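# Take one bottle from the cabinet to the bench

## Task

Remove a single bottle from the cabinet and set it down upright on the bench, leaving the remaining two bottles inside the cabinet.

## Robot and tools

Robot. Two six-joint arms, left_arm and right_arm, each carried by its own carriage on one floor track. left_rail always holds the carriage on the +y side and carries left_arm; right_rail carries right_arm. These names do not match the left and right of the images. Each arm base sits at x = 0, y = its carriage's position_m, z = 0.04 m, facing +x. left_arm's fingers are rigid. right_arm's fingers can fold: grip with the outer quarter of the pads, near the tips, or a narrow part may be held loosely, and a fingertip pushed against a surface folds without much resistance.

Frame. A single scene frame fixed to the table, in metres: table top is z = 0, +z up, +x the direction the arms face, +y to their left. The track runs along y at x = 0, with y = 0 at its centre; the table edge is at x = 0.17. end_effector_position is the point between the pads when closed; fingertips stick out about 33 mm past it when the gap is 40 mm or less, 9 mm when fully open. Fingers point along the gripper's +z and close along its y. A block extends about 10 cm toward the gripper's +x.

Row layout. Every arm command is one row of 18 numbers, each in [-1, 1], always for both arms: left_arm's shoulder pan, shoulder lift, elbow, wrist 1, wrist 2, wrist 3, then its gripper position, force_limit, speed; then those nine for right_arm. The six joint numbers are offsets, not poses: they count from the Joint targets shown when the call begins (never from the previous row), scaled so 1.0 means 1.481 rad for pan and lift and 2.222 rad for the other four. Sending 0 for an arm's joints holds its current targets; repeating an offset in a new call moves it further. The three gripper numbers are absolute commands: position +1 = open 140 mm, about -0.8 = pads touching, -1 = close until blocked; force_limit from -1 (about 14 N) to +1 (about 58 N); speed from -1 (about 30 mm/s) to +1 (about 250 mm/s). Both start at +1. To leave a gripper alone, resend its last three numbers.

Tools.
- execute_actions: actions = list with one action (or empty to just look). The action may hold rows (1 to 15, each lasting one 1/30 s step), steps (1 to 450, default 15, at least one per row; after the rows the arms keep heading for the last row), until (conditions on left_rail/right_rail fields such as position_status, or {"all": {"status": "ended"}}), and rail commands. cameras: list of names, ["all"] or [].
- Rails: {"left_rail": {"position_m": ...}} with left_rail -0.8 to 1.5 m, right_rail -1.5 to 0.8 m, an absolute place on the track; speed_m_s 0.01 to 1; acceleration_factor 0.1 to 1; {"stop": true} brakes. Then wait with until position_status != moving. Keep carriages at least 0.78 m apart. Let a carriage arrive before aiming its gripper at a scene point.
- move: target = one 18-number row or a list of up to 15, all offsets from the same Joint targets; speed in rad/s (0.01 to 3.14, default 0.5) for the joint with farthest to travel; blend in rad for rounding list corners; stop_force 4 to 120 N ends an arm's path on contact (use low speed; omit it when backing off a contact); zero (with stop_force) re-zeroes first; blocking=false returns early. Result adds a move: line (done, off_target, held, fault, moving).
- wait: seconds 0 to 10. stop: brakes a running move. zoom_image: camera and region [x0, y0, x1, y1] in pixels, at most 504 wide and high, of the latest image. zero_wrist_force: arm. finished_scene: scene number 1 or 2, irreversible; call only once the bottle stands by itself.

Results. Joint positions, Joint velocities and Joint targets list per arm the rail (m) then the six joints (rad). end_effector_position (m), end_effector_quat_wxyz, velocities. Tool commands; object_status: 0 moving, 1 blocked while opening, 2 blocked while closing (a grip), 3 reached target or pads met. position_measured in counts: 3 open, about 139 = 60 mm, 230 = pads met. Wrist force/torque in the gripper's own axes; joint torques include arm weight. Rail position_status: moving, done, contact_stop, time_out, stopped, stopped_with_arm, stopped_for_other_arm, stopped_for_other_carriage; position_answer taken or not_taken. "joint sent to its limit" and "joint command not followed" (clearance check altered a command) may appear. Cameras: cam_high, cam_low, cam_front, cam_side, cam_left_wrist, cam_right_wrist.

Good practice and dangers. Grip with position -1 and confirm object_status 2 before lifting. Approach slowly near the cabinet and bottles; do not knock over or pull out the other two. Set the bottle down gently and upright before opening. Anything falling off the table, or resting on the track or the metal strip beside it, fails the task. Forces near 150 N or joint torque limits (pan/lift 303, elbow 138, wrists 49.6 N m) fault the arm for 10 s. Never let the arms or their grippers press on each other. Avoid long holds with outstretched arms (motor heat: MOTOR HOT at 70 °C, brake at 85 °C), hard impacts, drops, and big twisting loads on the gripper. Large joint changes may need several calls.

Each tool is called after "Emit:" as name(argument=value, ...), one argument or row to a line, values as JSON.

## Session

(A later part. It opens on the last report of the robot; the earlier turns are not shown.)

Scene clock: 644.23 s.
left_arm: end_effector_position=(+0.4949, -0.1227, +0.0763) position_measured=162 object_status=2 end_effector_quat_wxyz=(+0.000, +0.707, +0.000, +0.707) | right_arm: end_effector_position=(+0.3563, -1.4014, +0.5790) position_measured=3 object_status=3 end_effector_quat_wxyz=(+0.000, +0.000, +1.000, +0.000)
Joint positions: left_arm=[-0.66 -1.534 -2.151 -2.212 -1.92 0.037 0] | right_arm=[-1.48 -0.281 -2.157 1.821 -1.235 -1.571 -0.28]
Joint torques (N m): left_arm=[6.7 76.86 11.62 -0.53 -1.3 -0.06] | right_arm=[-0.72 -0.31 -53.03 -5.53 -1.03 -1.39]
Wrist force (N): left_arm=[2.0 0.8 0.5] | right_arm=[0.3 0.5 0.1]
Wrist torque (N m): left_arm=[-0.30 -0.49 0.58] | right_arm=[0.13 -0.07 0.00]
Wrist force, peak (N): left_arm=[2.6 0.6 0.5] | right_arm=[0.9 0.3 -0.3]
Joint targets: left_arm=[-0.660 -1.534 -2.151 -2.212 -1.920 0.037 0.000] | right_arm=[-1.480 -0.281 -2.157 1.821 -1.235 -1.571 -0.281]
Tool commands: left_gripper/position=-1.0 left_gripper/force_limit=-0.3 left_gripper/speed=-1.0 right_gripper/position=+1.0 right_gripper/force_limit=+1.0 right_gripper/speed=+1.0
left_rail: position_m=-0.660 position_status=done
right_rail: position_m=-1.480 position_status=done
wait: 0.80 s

Emit:
move(
  target=[
    [0,0,0,0,0,0,0.33,-0.3,-1,0,0,0,0,0,0,1,1,1],
    [0,0.0154,-0.0006,-0.0098,0,0,0.33,-0.3,-1,0,0,0,0,0,0,1,1,1],
    [0,0.0154,-0.0006,-0.0098,0,0,-1,-0.3,-1,0,0,0,0,0,0,1,1,1],
  ],
  speed=0.05,
)

Emit:
wait(
  seconds=1,
  cameras=["cam_left_wrist","cam_low"],
)

Scene clock: 699.43 s.
left_arm: end_effector_position=(+0.4950, -0.1230, +0.0882) position_measured=162 object_status=0 end_effector_quat_wxyz=(+0.000, +0.707, +0.000, +0.707) | right_arm: end_effector_position=(+0.3563, -1.4014, +0.5790) position_measured=3 object_status=3 end_effector_quat_wxyz=(+0.000, +0.000, +1.000, +0.000)
Joint positions: left_arm=[-0.66 -1.534 -2.128 -2.214 -1.942 0.037 0] | right_arm=[-1.48 -0.281 -2.157 1.821 -1.235 -1.571 -0.28]
Joint torques (N m): left_arm=[-3.47 73.95 8.79 -1.87 -1.17 -0.07] | right_arm=[1.96 -0.79 -52.79 -5.89 -0.9 -1.7]
Wrist force (N): left_arm=[1.6 0.9 0.4] | right_arm=[0.0 0.3 0.0]
Wrist torque (N m): left_arm=[-0.29 -0.46 0.56] | right_arm=[0.06 0.01 0.00]
Wrist force, peak (N): left_arm=[2.5 1.1 -0.1] | right_arm=[0.9 0.7 0.1]
Joint targets: left_arm=[-0.660 -1.534 -2.128 -2.214 -1.942 0.037 0.000] | right_arm=[-1.480 -0.281 -2.157 1.821 -1.235 -1.571 -0.281]
left_rail: position_m=-0.660 position_status=done
right_rail: position_m=-1.480 position_status=done
move: done

Scene clock: 700.43 s.
left_arm: end_effector_position=(+0.4950, -0.1230, +0.0882) position_measured=162 object_status=2 end_effector_quat_wxyz=(+0.000, +0.707, +0.000, +0.707) | right_arm: end_effector_position=(+0.3563, -1.4014, +0.5790) position_measured=3 object_status=3 end_effector_quat_wxyz=(+0.000, +0.000, +1.000, +0.000)
Joint positions: left_arm=[-0.66 -1.534 -2.128 -2.214 -1.942 0.037 0] | right_arm=[-1.48 -0.281 -2.157 1.821 -1.235 -1.571 -0.28]
Joint torques (N m): left_arm=[-2.38 74.04 10.17 -1.5 -1.16 -0.02] | right_arm=[1.63 2.19 -52.64 -5.68 -0.82 -1.83]
Wrist force (N): left_arm=[1.6 0.5 0.1] | right_arm=[0.4 0.6 -0.1]
Wrist torque (N m): left_arm=[-0.37 -0.47 0.55] | right_arm=[0.13 -0.09 0.00]
Wrist force, peak (N): left_arm=[2.3 0.7 0.7] | right_arm=[1.0 0.6 -0.1]
Joint targets: left_arm=[-0.660 -1.534 -2.128 -2.214 -1.942 0.037 0.000] | right_arm=[-1.480 -0.281 -2.157 1.821 -1.235 -1.571 -0.281]
Tool commands: left_gripper/position=-1.0 left_gripper/force_limit=-0.3 left_gripper/speed=-1.0 right_gripper/position=+1.0 right_gripper/force_limit=+1.0 right_gripper/speed=+1.0
left_rail: position_m=-0.660 position_status=done
right_rail: position_m=-1.480 position_status=done
wait: 1.00 s
camera_calibration:
cam_left_wrist: T_world_to_cam=[[-0.0157896, -0.998769, 0.0470302, -0.110848], [-0.344008, -0.0387382, -0.938167, 0.249342], [0.938834, -0.0309921, -0.342972, -0.252376], [0, 0, 0, 1]] pos_world=[0.320964, -0.108875, 0.15258]
Images, in order (width x height): cam_low 896x504, cam_left_wrist 896x504.

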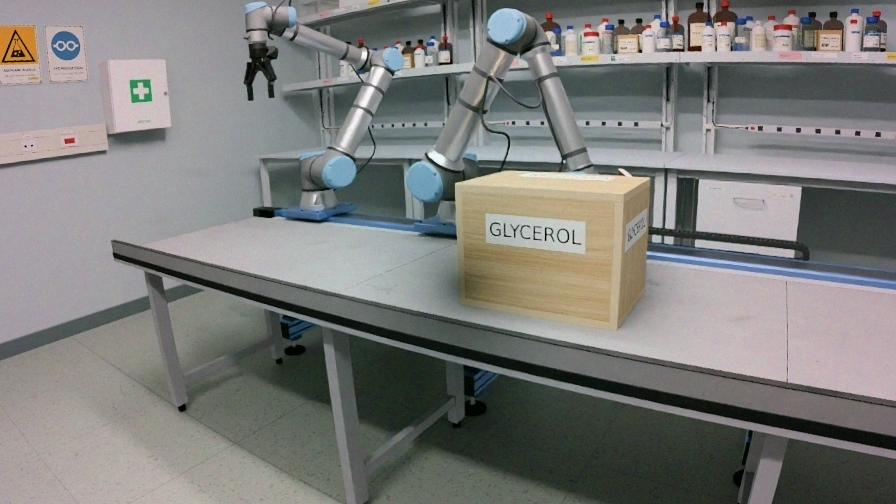

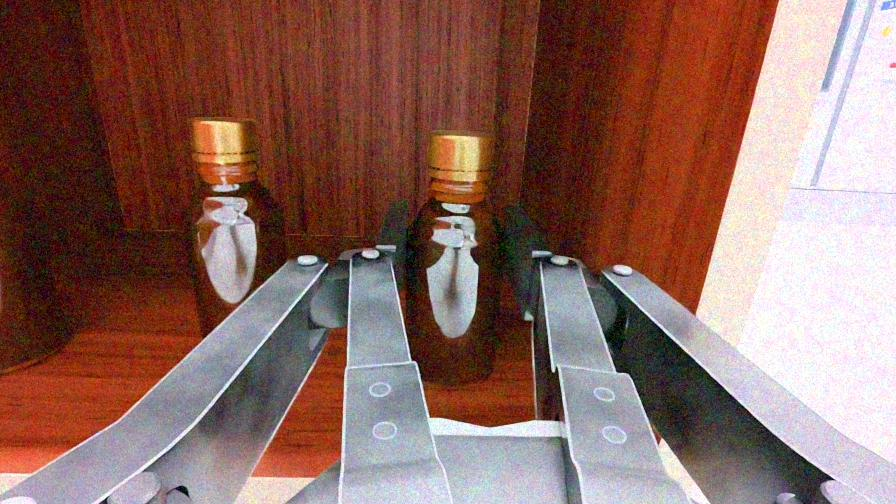

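Emit:
move(
  target=[
    [0,0.0466,0.0006,-0.0313,0,0,-1,-0.3,-1,0,0,0,0,0,0,1,1,1],
    [0.1616,0.0608,-0.02,-0.0202,0.1077,0,-1,-0.3,-1,0,0,0,0,0,0,1,1,1],
    [0.3206,0.0558,-0.0127,-0.0241,0.2136,0,-1,-0.3,-1,0,0,0,0,0,0,1,1,1],
  ],
  speed=[0.06,0.1,0.2],
  blend=[0.01,0.03,0],
  cameras=["cam_left_wrist","cam_front","cam_side"],
)

Scene clock: 735.60 s.
left_arm: end_effector_position=(+0.2400, -0.1251, +0.1251) position_measured=162 object_status=2 end_effector_quat_wxyz=(+0.000, +0.707, +0.000, +0.707) | right_arm: end_effector_position=(+0.3563, -1.4014, +0.5790) position_measured=3 object_status=3 end_effector_quat_wxyz=(+0.000, +0.000, +1.000, +0.000)
Joint positions: left_arm=[-0.66 -1.059 -2.045 -2.242 -1.995 0.512 0] | right_arm=[-1.48 -0.281 -2.157 1.821 -1.235 -1.571 -0.28]
Joint torques (N m): left_arm=[8.64 43.63 24.14 -3.99 1.6 0] | right_arm=[1.89 0.66 -51.86 -6.06 -0.88 -1.38]
Wrist force (N): left_arm=[-0.1 1.1 0.5] | right_arm=[0.1 0.7 0.0]
Wrist torque (N m): left_arm=[-0.28 -0.77 0.57] | right_arm=[0.15 -0.03 0.01]
Wrist force, peak (N): left_arm=[2.5 0.6 0.6] | right_arm=[0.7 0.9 0.2]
Joint targets: left_arm=[-0.660 -1.059 -2.045 -2.242 -1.996 0.512 0.000] | right_arm=[-1.480 -0.281 -2.157 1.821 -1.235 -1.571 -0.281]
left_rail: position_m=-0.660 position_status=done
right_rail: position_m=-1.480 position_status=done
move: done
camera_calibration:
cam_left_wrist: T_world_to_cam=[[-0.015552, -0.998811, 0.0462027, -0.118579], [-0.344152, -0.0380377, -0.938143, 0.196337], [0.938785, -0.0304908, -0.343151, -0.000254057], [0, 0, 0, 1]] pos_world=[0.0659641, -0.110978, 0.189584]
Images, in order (width x height): cam_front 896x504, cam_side 896x504, cam_left_wrist 896x504.

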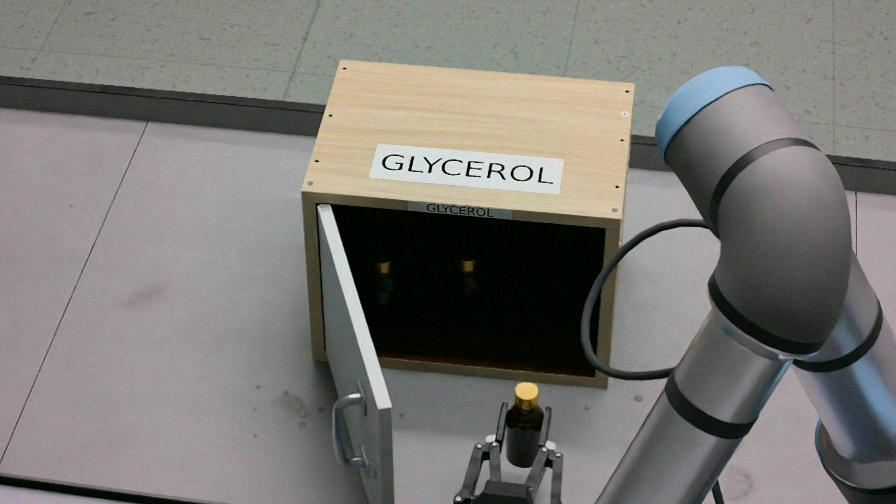

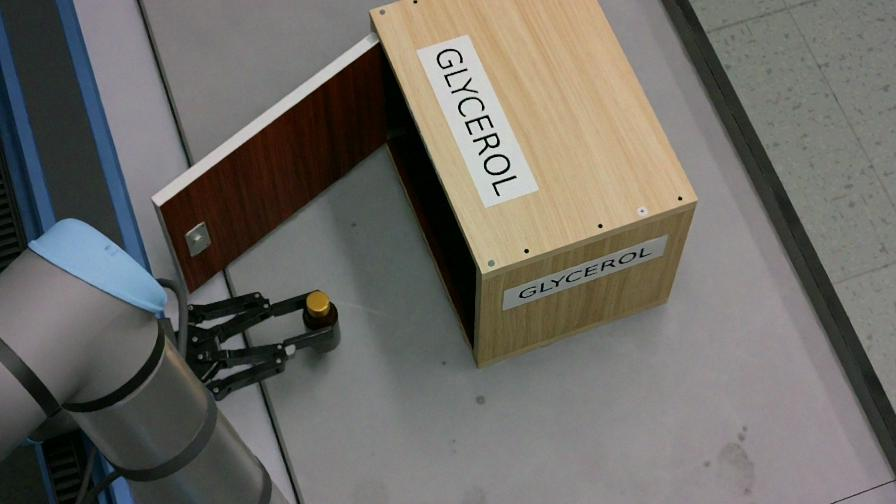

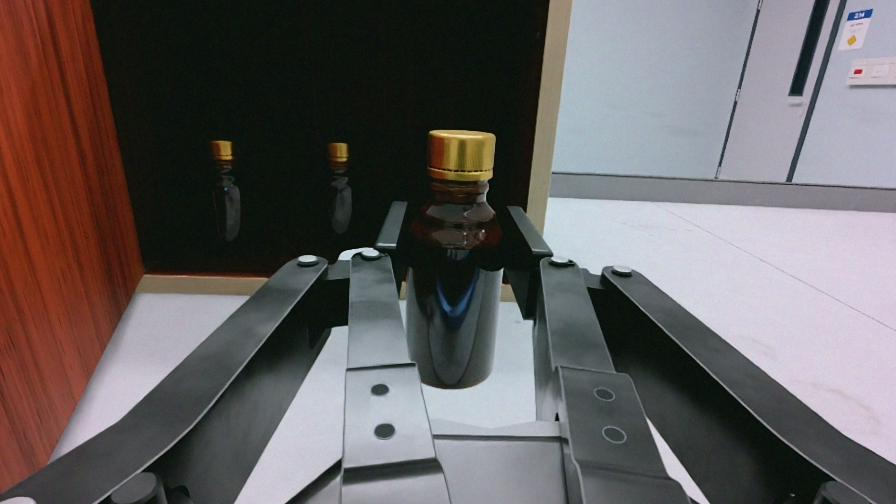

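Emit:
move(
  target=[
    [0.1956,0.1092,-0.1685,0.0957,0.1304,0,-1,-0.3,-1,0,0,0,0,0,0,1,1,1],
    [-0.2118,0.1079,-0.1662,0.0943,-0.1411,0,-1,-0.3,-1,0,0,0,0,0,0,1,1,1],
  ],
  speed=0.25,
  blend=[0.05,0],
  cameras=["cam_side","cam_low"],
)

Scene clock: 749.33 s.
left_arm: end_effector_position=(+0.4497, -0.3198, +0.1251) position_measured=162 object_status=2 end_effector_quat_wxyz=(+0.000, +0.707, +0.000, +0.707) | right_arm: end_effector_position=(+0.3563, -1.4014, +0.5790) position_measured=3 object_status=3 end_effector_quat_wxyz=(+0.000, +0.000, +1.000, +0.000)
Joint positions: left_arm=[-0.66 -1.372 -1.886 -2.611 -1.786 0.199 0] | right_arm=[-1.48 -0.281 -2.157 1.821 -1.235 -1.571 -0.28]
Joint torques (N m): left_arm=[-10.32 20.85 16.39 -2.73 -2.36 -0.05] | right_arm=[1.18 -0.31 -52.69 -5.98 -0.91 -1.58]
Wrist force (N): left_arm=[-0.3 1.2 1.2] | right_arm=[0.4 0.2 0.0]
Wrist torque (N m): left_arm=[-0.26 -0.70 0.56] | right_arm=[0.05 -0.10 0.01]
Wrist force, peak (N): left_arm=[-0.9 1.3 1.7] | right_arm=[0.7 0.9 0.0]
Joint targets: left_arm=[-0.660 -1.373 -1.886 -2.611 -1.786 0.199 0.000] | right_arm=[-1.480 -0.281 -2.157 1.821 -1.235 -1.571 -0.281]
left_rail: position_m=-0.660 position_status=done
right_rail: position_m=-1.480 position_status=done
move: done
Images, in order (width x height): cam_low 896x504, cam_side 896x504.

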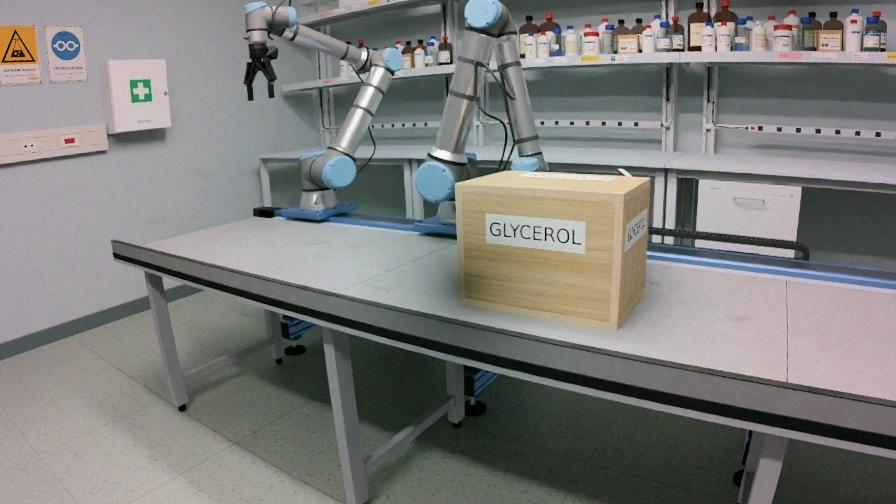

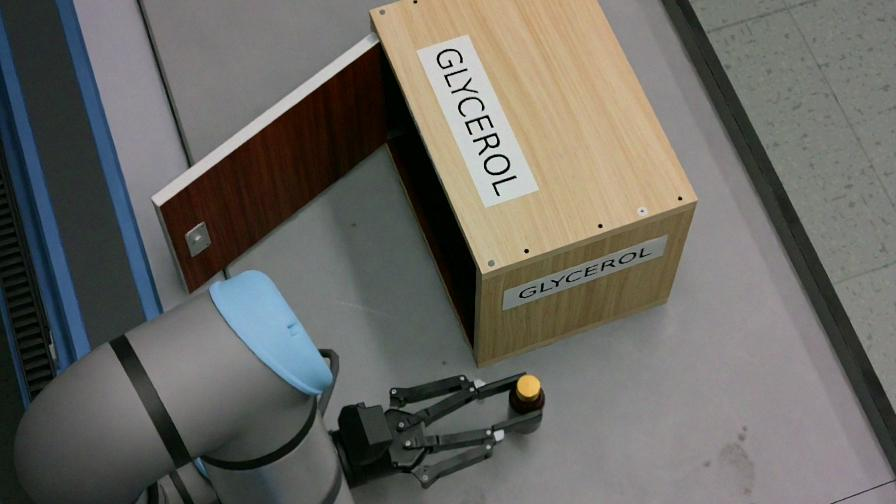

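Emit:
move(
  target=[0,-0.1338,0.0007,0.0884,0,0,-1,-0.3,-1,0,0,0,0,0,0,1,1,1],
  speed=0.05,
  stop_force=4,
  cameras=["cam_side","cam_left_wrist"],
)

Emit:
zoom_image(
  camera="cam_side",
  region=[300, 280, 620, 504],
)

Scene clock: 764.57 s.
left_arm: end_effector_position=(+0.4498, -0.3197, +0.0701) position_measured=162 object_status=2 end_effector_quat_wxyz=(+0.000, +0.707, +0.000, +0.707) | right_arm: end_effector_position=(+0.3563, -1.4014, +0.5790) position_measured=3 object_status=3 end_effector_quat_wxyz=(+0.000, +0.000, +1.000, +0.000)
Joint positions: left_arm=[-0.66 -1.373 -2.062 -2.61 -1.611 0.199 0] | right_arm=[-1.48 -0.281 -2.157 1.821 -1.235 -1.571 -0.28]
Joint torques (N m): left_arm=[-4.57 54.11 2.49 -2.57 0.55 -0.22] | right_arm=[2.06 -0.67 -52.12 -5.96 -1.04 -2.06]
Wrist force (N): left_arm=[-0.9 1.1 1.3] | right_arm=[0.5 0.3 0.2]
Wrist torque (N m): left_arm=[-0.28 -0.58 0.55] | right_arm=[0.06 -0.10 0.00]
Wrist force, peak (N): left_arm=[21.0 -0.8 1.3] | right_arm=[1.0 0.6 0.0]
Joint targets: left_arm=[-0.660 -1.373 -2.062 -2.610 -1.611 0.199 0.000] | right_arm=[-1.480 -0.281 -2.157 1.821 -1.235 -1.571 -0.281]
left_rail: position_m=-0.660 position_status=done
right_rail: position_m=-1.480 position_status=done
move: contact (left_arm); left_arm: the shoulder lift is farthest, 0.023 rad from its target
camera_calibration:
cam_left_wrist: T_world_to_cam=[[-0.0157452, -0.998805, 0.0462695, -0.307095], [-0.344071, -0.0380368, -0.938173, 0.209556], [0.938812, -0.0306918, -0.343061, -0.222193], [0, 0, 0, 1]] pos_world=[0.275865, -0.305577, 0.134583]
Images, in order (width x height): cam_side 896x504, cam_left_wrist 896x504.

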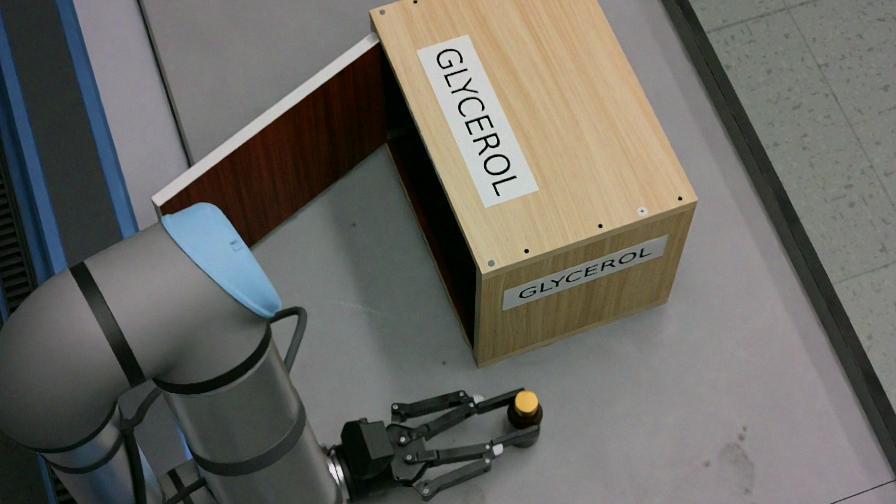

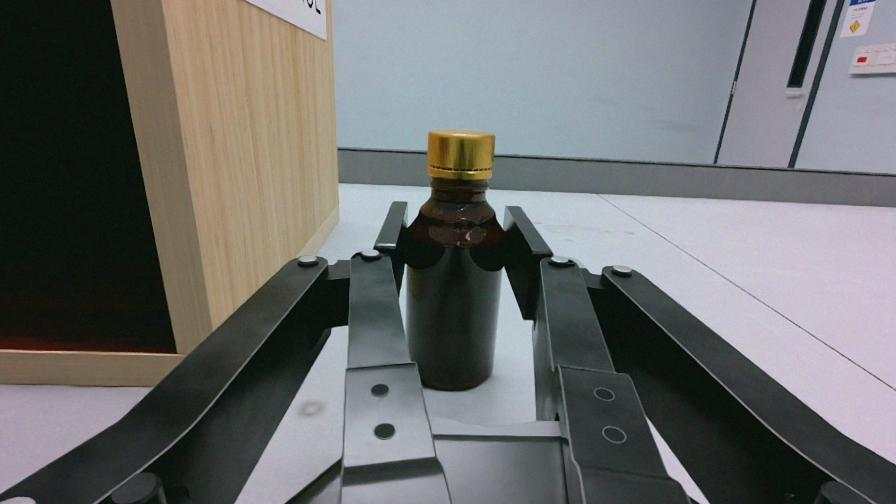

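Scaled by 1.575.

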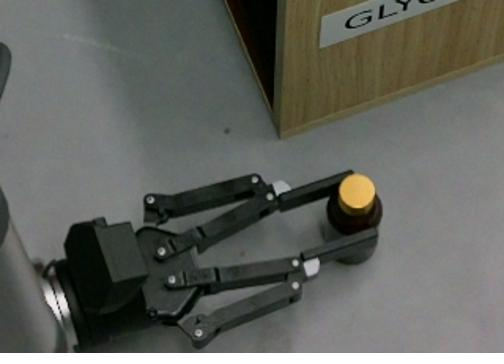

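Emit:
move(
  target=[0,-0.009,0,0.006,0,0,-1,-0.3,-1,0,0,0,0,0,0,1,1,1],
  speed=0.01,
  stop_force=4,
)

Scene clock: 771.90 s.
left_arm: end_effector_position=(+0.4498, -0.3197, +0.0697) position_measured=162 object_status=2 end_effector_quat_wxyz=(+0.000, +0.707, +0.000, +0.707) | right_arm: end_effector_position=(+0.3563, -1.4014, +0.5790) position_measured=3 object_status=3 end_effector_quat_wxyz=(+0.000, +0.000, +1.000, +0.000)
Joint positions: left_arm=[-0.66 -1.373 -2.063 -2.61 -1.61 0.199 0] | right_arm=[-1.48 -0.281 -2.157 1.821 -1.235 -1.571 -0.28]
Joint torques (N m): left_arm=[-3.23 52.65 -4.6 -2.12 1.42 -0.3] | right_arm=[1.58 -1.82 -52.92 -5.63 -1.12 -1.75]
Wrist force (N): left_arm=[4.8 1.2 1.7] | right_arm=[0.4 0.4 0.0]
Wrist torque (N m): left_arm=[-0.38 -0.55 0.54] | right_arm=[0.10 -0.10 0.01]
Wrist force, peak (N): left_arm=[12.2 -0.2 -0.1] | right_arm=[0.7 1.0 -0.3]
Joint targets: left_arm=[-0.660 -1.373 -2.063 -2.610 -1.610 0.199 0.000] | right_arm=[-1.480 -0.281 -2.157 1.821 -1.235 -1.571 -0.281]
left_rail: position_m=-0.660 position_status=done
right_rail: position_m=-1.480 position_status=done
move: contact (left_arm); left_arm: the shoulder lift is farthest, 0.012 rad from its target

Emit:
move(
  target=[
    [0,0,0,0,0,0,0.5,-0.3,-1,0,0,0,0,0,0,1,1,1],
    [0.4075,0.0028,-0.0025,0.0005,0.2711,0,0.5,-0.3,-1,0,0,0,0,0,0,1,1,1],
  ],
  speed=0.15,
  cameras=["cam_side","cam_left_wrist","cam_front"],
)

Scene clock: 790.90 s.
left_arm: end_effector_position=(+0.2397, -0.3195, +0.0709) position_measured=66 object_status=3 end_effector_quat_wxyz=(+0.000, +0.707, +0.000, +0.707) end_effector_velocity=(+0.000, -0.002, +0.000) end_effector_angular_velocity=(-0.002, -0.001, -0.002) | right_arm: end_effector_position=(+0.3563, -1.4014, +0.5790) position_measured=3 object_status=3 end_effector_quat_wxyz=(+0.000, +0.000, +1.000, +0.000)
Joint positions: left_arm=[-0.66 -0.769 -2.059 -2.615 -1.609 0.801 0] | right_arm=[-1.48 -0.281 -2.157 1.821 -1.235 -1.571 -0.28]
Joint velocities: left_arm=[0 0.003 0 -0.002 0 0.005 -0.001] | right_arm=[within noise]
Joint torques (N m): left_arm=[11.04 52.62 -7.68 0.2 2.28 -0.26] | right_arm=[0.93 0.89 -52.17 -6.13 -0.64 -1.84]
Wrist force (N): left_arm=[2.3 0.9 1.0] | right_arm=[0.7 0.3 -0.3]
Wrist torque (N m): left_arm=[-0.33 -0.63 0.58] | right_arm=[0.06 -0.16 0.00]
Wrist force, peak (N): left_arm=[5.0 1.6 1.7] | right_arm=[0.7 0.9 0.3]
Joint targets: left_arm=[-0.660 -0.769 -2.059 -2.615 -1.609 0.801 0.000] | right_arm=[-1.480 -0.281 -2.157 1.821 -1.235 -1.571 -0.281]
left_rail: position_m=-0.660 position_status=done
right_rail: position_m=-1.480 position_status=done
move: done
camera_calibration:
cam_left_wrist: T_world_to_cam=[[-0.0144774, -0.998811, 0.0465496, -0.310665], [-0.343957, -0.0387386, -0.938186, 0.137662], [0.938874, -0.0295935, -0.342987, -0.0242926], [0, 0, 0, 1]] pos_world=[0.0656598, -0.305682, 0.135282]
Images, in order (width x height): cam_front 896x504, cam_side 896x504, cam_left_wrist 896x504.

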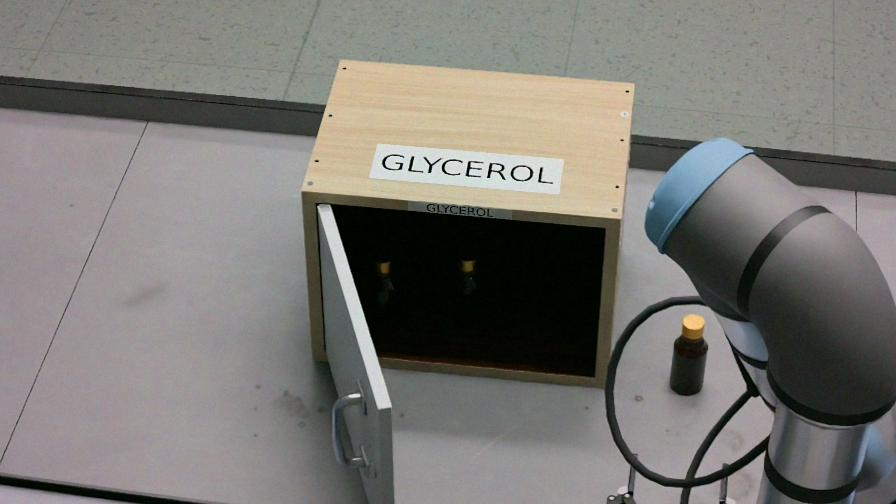

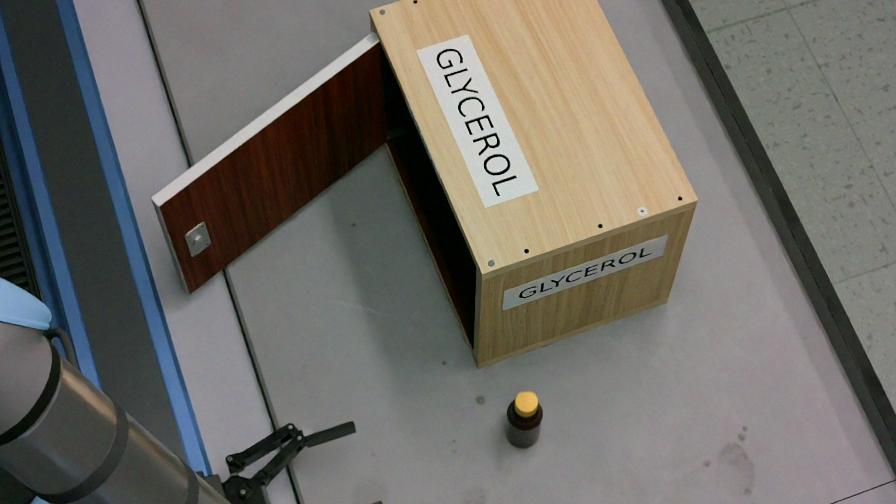

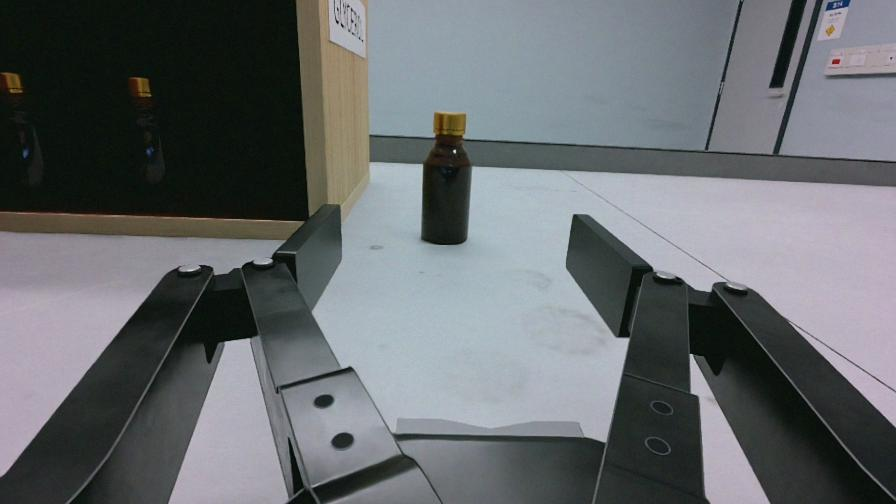

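Emit:
finished_scene(
  scene=1,
)

The scene is finished: the task was done.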